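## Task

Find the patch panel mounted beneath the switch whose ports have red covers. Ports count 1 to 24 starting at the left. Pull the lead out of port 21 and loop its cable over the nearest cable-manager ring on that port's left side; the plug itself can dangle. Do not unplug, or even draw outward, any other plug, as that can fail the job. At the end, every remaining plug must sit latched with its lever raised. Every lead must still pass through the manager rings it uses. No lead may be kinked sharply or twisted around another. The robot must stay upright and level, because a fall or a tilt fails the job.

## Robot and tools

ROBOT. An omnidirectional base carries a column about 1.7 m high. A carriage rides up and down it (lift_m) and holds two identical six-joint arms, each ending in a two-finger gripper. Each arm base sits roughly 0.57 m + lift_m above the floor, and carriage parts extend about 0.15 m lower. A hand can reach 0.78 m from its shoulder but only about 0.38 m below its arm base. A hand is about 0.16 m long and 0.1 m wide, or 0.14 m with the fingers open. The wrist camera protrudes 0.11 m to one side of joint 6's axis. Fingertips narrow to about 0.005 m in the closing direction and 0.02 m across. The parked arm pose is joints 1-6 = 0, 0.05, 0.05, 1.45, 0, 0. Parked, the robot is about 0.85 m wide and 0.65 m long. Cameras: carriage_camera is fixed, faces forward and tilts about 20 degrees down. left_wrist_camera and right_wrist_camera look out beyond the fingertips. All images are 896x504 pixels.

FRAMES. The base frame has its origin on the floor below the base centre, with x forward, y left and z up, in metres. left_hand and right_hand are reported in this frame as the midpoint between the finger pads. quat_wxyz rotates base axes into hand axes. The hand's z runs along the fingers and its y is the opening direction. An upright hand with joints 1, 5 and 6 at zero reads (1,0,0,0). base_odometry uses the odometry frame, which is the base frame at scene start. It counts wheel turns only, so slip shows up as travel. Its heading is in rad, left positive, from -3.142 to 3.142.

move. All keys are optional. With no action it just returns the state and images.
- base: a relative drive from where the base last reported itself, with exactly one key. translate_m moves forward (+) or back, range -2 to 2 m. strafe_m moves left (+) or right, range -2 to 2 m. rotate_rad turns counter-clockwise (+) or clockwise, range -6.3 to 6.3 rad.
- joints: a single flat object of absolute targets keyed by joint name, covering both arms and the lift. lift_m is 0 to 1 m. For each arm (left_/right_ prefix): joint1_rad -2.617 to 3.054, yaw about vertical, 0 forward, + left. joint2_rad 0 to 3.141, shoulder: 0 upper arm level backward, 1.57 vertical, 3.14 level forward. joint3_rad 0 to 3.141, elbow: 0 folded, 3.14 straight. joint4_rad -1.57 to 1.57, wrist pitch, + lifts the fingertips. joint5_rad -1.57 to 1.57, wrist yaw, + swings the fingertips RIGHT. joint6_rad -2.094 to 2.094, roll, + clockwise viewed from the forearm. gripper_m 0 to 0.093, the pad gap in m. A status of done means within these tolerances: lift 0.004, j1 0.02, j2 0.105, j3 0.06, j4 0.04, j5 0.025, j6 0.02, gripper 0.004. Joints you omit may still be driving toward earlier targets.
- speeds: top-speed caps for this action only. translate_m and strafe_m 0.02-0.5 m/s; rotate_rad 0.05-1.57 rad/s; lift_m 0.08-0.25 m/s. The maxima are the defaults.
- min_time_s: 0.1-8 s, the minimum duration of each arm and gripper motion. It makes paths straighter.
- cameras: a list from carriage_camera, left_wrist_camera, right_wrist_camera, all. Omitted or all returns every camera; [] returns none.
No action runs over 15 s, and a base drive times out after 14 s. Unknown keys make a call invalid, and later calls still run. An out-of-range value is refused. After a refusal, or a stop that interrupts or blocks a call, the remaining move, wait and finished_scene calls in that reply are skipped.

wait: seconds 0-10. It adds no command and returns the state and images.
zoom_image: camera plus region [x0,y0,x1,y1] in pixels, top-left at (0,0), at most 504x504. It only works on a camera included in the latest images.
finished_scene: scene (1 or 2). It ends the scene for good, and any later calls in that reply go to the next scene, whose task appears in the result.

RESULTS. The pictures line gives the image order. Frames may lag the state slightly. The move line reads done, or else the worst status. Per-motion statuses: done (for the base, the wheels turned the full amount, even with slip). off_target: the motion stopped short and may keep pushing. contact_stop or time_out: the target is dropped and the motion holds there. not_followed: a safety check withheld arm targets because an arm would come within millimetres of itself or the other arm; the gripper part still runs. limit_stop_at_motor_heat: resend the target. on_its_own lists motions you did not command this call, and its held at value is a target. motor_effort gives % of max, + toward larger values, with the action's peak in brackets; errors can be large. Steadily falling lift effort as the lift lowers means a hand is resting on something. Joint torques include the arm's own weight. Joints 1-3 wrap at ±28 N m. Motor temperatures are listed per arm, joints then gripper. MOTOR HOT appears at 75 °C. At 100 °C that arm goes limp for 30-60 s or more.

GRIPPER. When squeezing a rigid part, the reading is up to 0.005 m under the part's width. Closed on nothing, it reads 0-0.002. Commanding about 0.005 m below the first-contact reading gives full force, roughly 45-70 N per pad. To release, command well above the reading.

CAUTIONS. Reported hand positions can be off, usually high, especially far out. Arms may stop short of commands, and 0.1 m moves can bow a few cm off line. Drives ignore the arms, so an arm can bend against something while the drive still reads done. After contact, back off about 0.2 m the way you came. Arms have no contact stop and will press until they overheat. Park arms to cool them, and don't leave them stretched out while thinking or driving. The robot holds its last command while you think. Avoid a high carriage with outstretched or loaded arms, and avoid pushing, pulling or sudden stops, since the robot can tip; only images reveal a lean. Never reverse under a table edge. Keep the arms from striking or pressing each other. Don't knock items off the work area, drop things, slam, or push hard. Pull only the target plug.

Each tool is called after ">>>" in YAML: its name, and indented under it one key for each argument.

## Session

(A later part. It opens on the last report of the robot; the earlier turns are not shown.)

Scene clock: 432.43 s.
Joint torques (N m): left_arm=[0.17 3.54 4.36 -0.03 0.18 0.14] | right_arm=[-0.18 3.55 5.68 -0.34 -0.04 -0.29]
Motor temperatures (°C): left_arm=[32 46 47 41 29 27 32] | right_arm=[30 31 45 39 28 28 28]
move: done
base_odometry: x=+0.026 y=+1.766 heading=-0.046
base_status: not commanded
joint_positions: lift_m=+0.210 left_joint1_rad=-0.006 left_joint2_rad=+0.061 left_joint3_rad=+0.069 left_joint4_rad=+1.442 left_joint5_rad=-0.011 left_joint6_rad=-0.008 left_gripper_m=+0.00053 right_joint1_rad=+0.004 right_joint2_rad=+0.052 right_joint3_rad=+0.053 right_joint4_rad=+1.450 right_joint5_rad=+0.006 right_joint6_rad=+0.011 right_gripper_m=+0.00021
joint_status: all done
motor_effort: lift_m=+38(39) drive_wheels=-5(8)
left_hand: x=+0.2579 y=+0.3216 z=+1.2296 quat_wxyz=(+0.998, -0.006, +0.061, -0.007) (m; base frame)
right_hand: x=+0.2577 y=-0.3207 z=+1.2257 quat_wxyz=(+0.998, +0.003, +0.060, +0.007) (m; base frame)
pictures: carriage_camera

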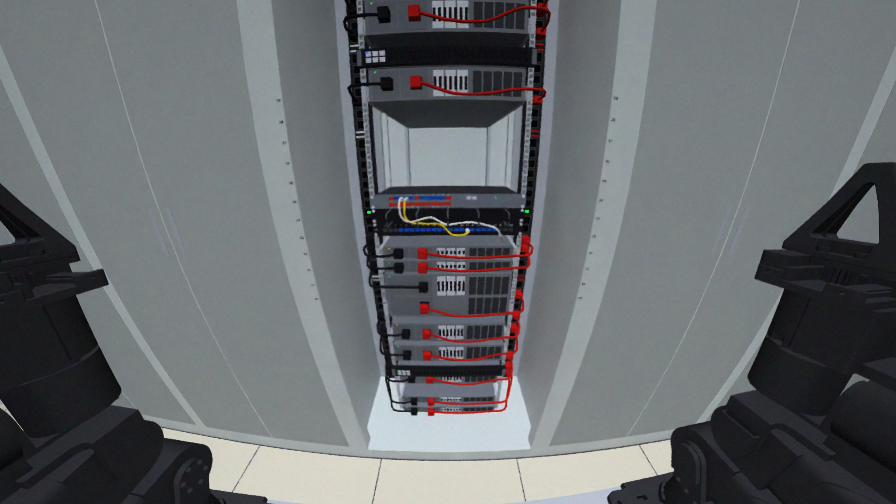

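>>> move:
  joints: {"lift_m": 0.03}
  cameras: ["carriage_camera"]

>>> zoom_image:
  camera: "carriage_camera"
  region: [380, 120, 480, 170]

Scene clock: 437.43 s.
Joint torques (N m): left_arm=[0.02 3.95 4.97 -0.11 0.16 0.12] | right_arm=[-0.16 3.58 5.68 -0.35 -0.05 -0.27]
Motor temperatures (°C): left_arm=[32 45 47 40 29 27 32] | right_arm=[30 31 45 39 28 28 28]
move: done
base_odometry: x=+0.026 y=+1.766 heading=-0.046
base_status: not commanded
joint_positions: lift_m=+0.030 left_joint1_rad=-0.006 left_joint2_rad=+0.057 left_joint3_rad=+0.064 left_joint4_rad=+1.445 left_joint5_rad=-0.010 left_joint6_rad=-0.006 left_gripper_m=+0.00053 right_joint1_rad=+0.004 right_joint2_rad=+0.052 right_joint3_rad=+0.053 right_joint4_rad=+1.450 right_joint5_rad=+0.006 right_joint6_rad=+0.010 right_gripper_m=+0.00021
joint_status: all done
motor_effort: lift_m=+39(40) drive_wheels=-7(7)
left_hand: x=+0.2572 y=+0.3213 z=+1.0483 quat_wxyz=(+0.998, -0.005, +0.059, -0.005) (m; base frame)
right_hand: x=+0.2577 y=-0.3207 z=+1.0457 quat_wxyz=(+0.998, +0.003, +0.060, +0.006) (m; base frame)
pictures: carriage_camera

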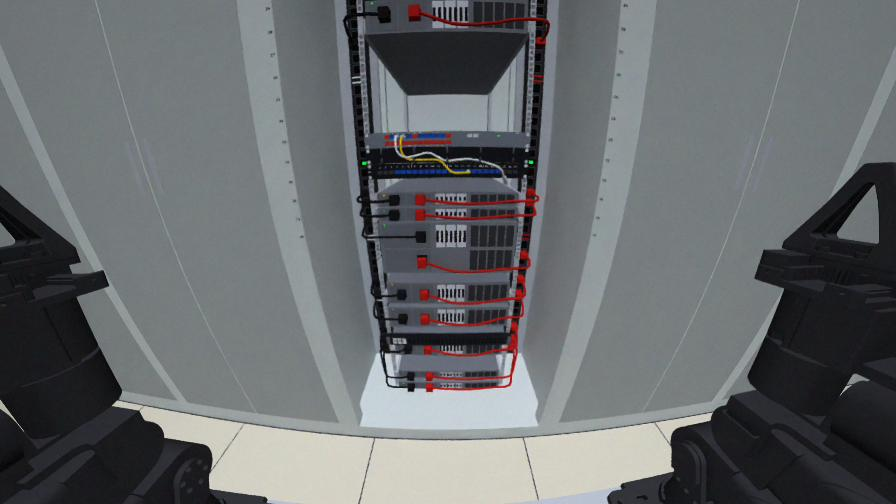

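Scaled by 5.040 from the camera's 896x504 image, which has a finer 1280x720 frame.

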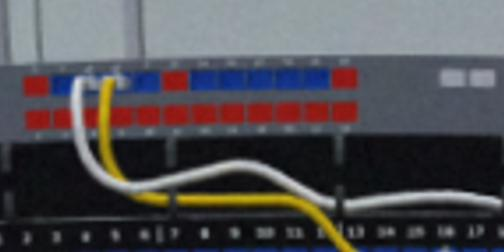

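>>> zoom_image:
  camera: "carriage_camera"
  region: [396, 138, 436, 168]

>>> zoom_image:
  camera: "carriage_camera"
  region: [434, 140, 514, 190]

Scaled by 12.600 from the camera's 896x504 image, which has a finer 1280x720 frame.

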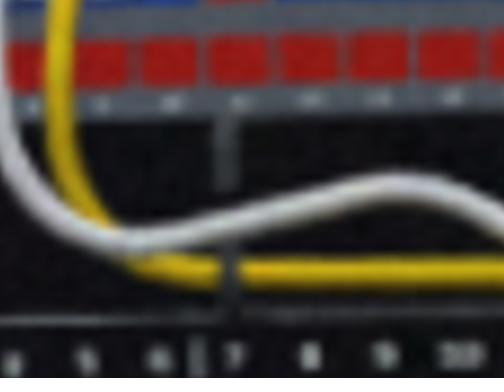

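Scaled by 6.300 from the camera's 896x504 image, which has a finer 1280x720 frame.

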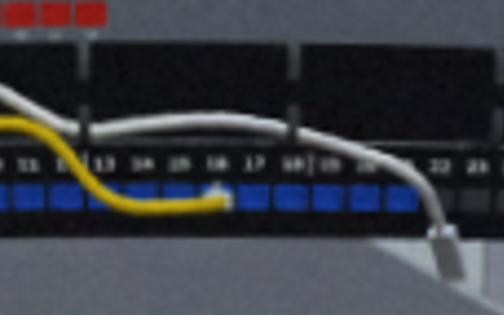

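>>> move:
  joints: {"lift_m": 0.42}
  base: {"translate_m": 0.2}
  speeds: {"translate_m": 0.2}
  cameras: ["carriage_camera"]

>>> zoom_image:
  camera: "carriage_camera"
  region: [340, 270, 560, 380]

Scene clock: 442.63 s.
Joint torques (N m): left_arm=[0.1 4.22 4.79 -0.14 0.17 0.13] | right_arm=[-0.16 3.49 5.81 -0.33 -0.05 -0.27]
Motor temperatures (°C): left_arm=[32 44 46 39 29 27 32] | right_arm=[30 31 45 39 28 28 28]
move: done
base_odometry: x=+0.225 y=+1.756 heading=-0.047
base_status: done
joint_positions: lift_m=+0.420 left_joint1_rad=-0.006 left_joint2_rad=+0.055 left_joint3_rad=+0.064 left_joint4_rad=+1.448 left_joint5_rad=-0.009 left_joint6_rad=-0.006 left_gripper_m=+0.00053 right_joint1_rad=+0.004 right_joint2_rad=+0.052 right_joint3_rad=+0.053 right_joint4_rad=+1.451 right_joint5_rad=+0.006 right_joint6_rad=+0.010 right_gripper_m=+0.00021
joint_status: all done
motor_effort: lift_m=+39(47) drive_wheels=-5(14)
left_hand: x=+0.2558 y=+0.3211 z=+1.4385 quat_wxyz=(+0.998, -0.004, +0.057, -0.005) (m; base frame)
right_hand: x=+0.2578 y=-0.3207 z=+1.4355 quat_wxyz=(+0.998, +0.003, +0.060, +0.006) (m; base frame)
pictures: carriage_camera

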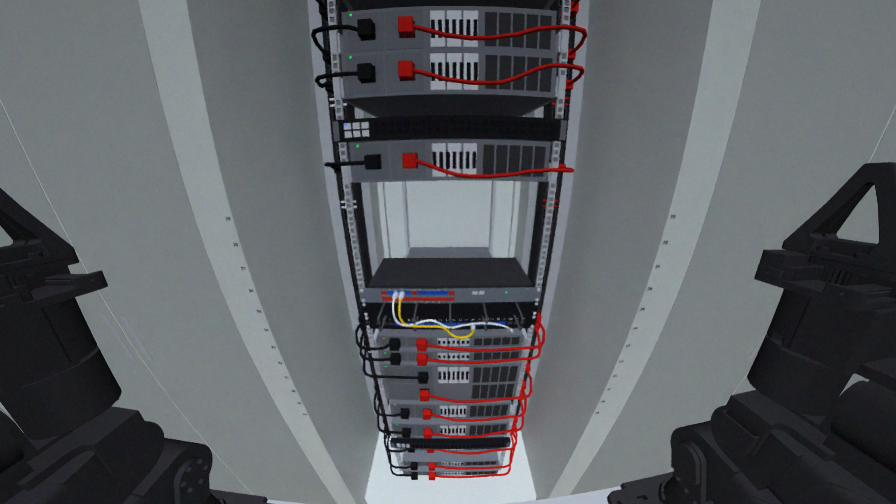

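Scaled by 2.291 from the camera's 896x504 image, which has a finer 1280x720 frame.

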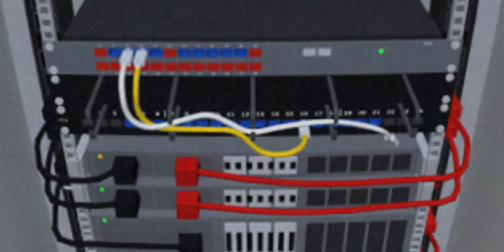

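>>> zoom_image:
  camera: "carriage_camera"
  region: [385, 290, 445, 340]

>>> zoom_image:
  camera: "carriage_camera"
  region: [435, 295, 535, 345]

Scaled by 8.400 from the camera's 896x504 image, which has a finer 1280x720 frame.

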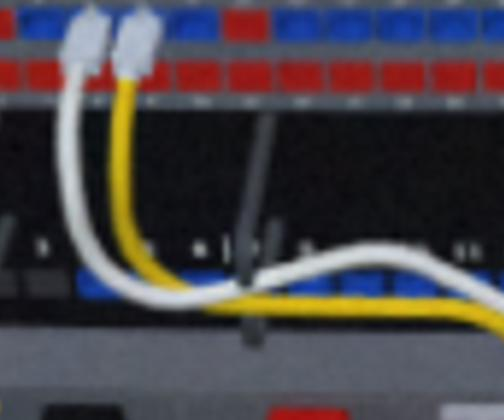

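Scaled by 5.040 from the camera's 896x504 image, which has a finer 1280x720 frame.

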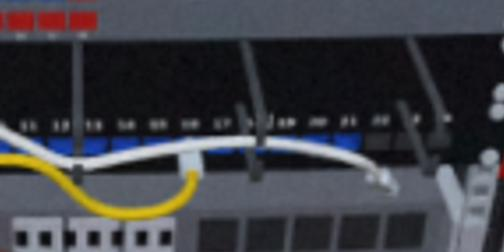

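>>> finished_scene:
  scene: 1

The scene is finished: the task was done.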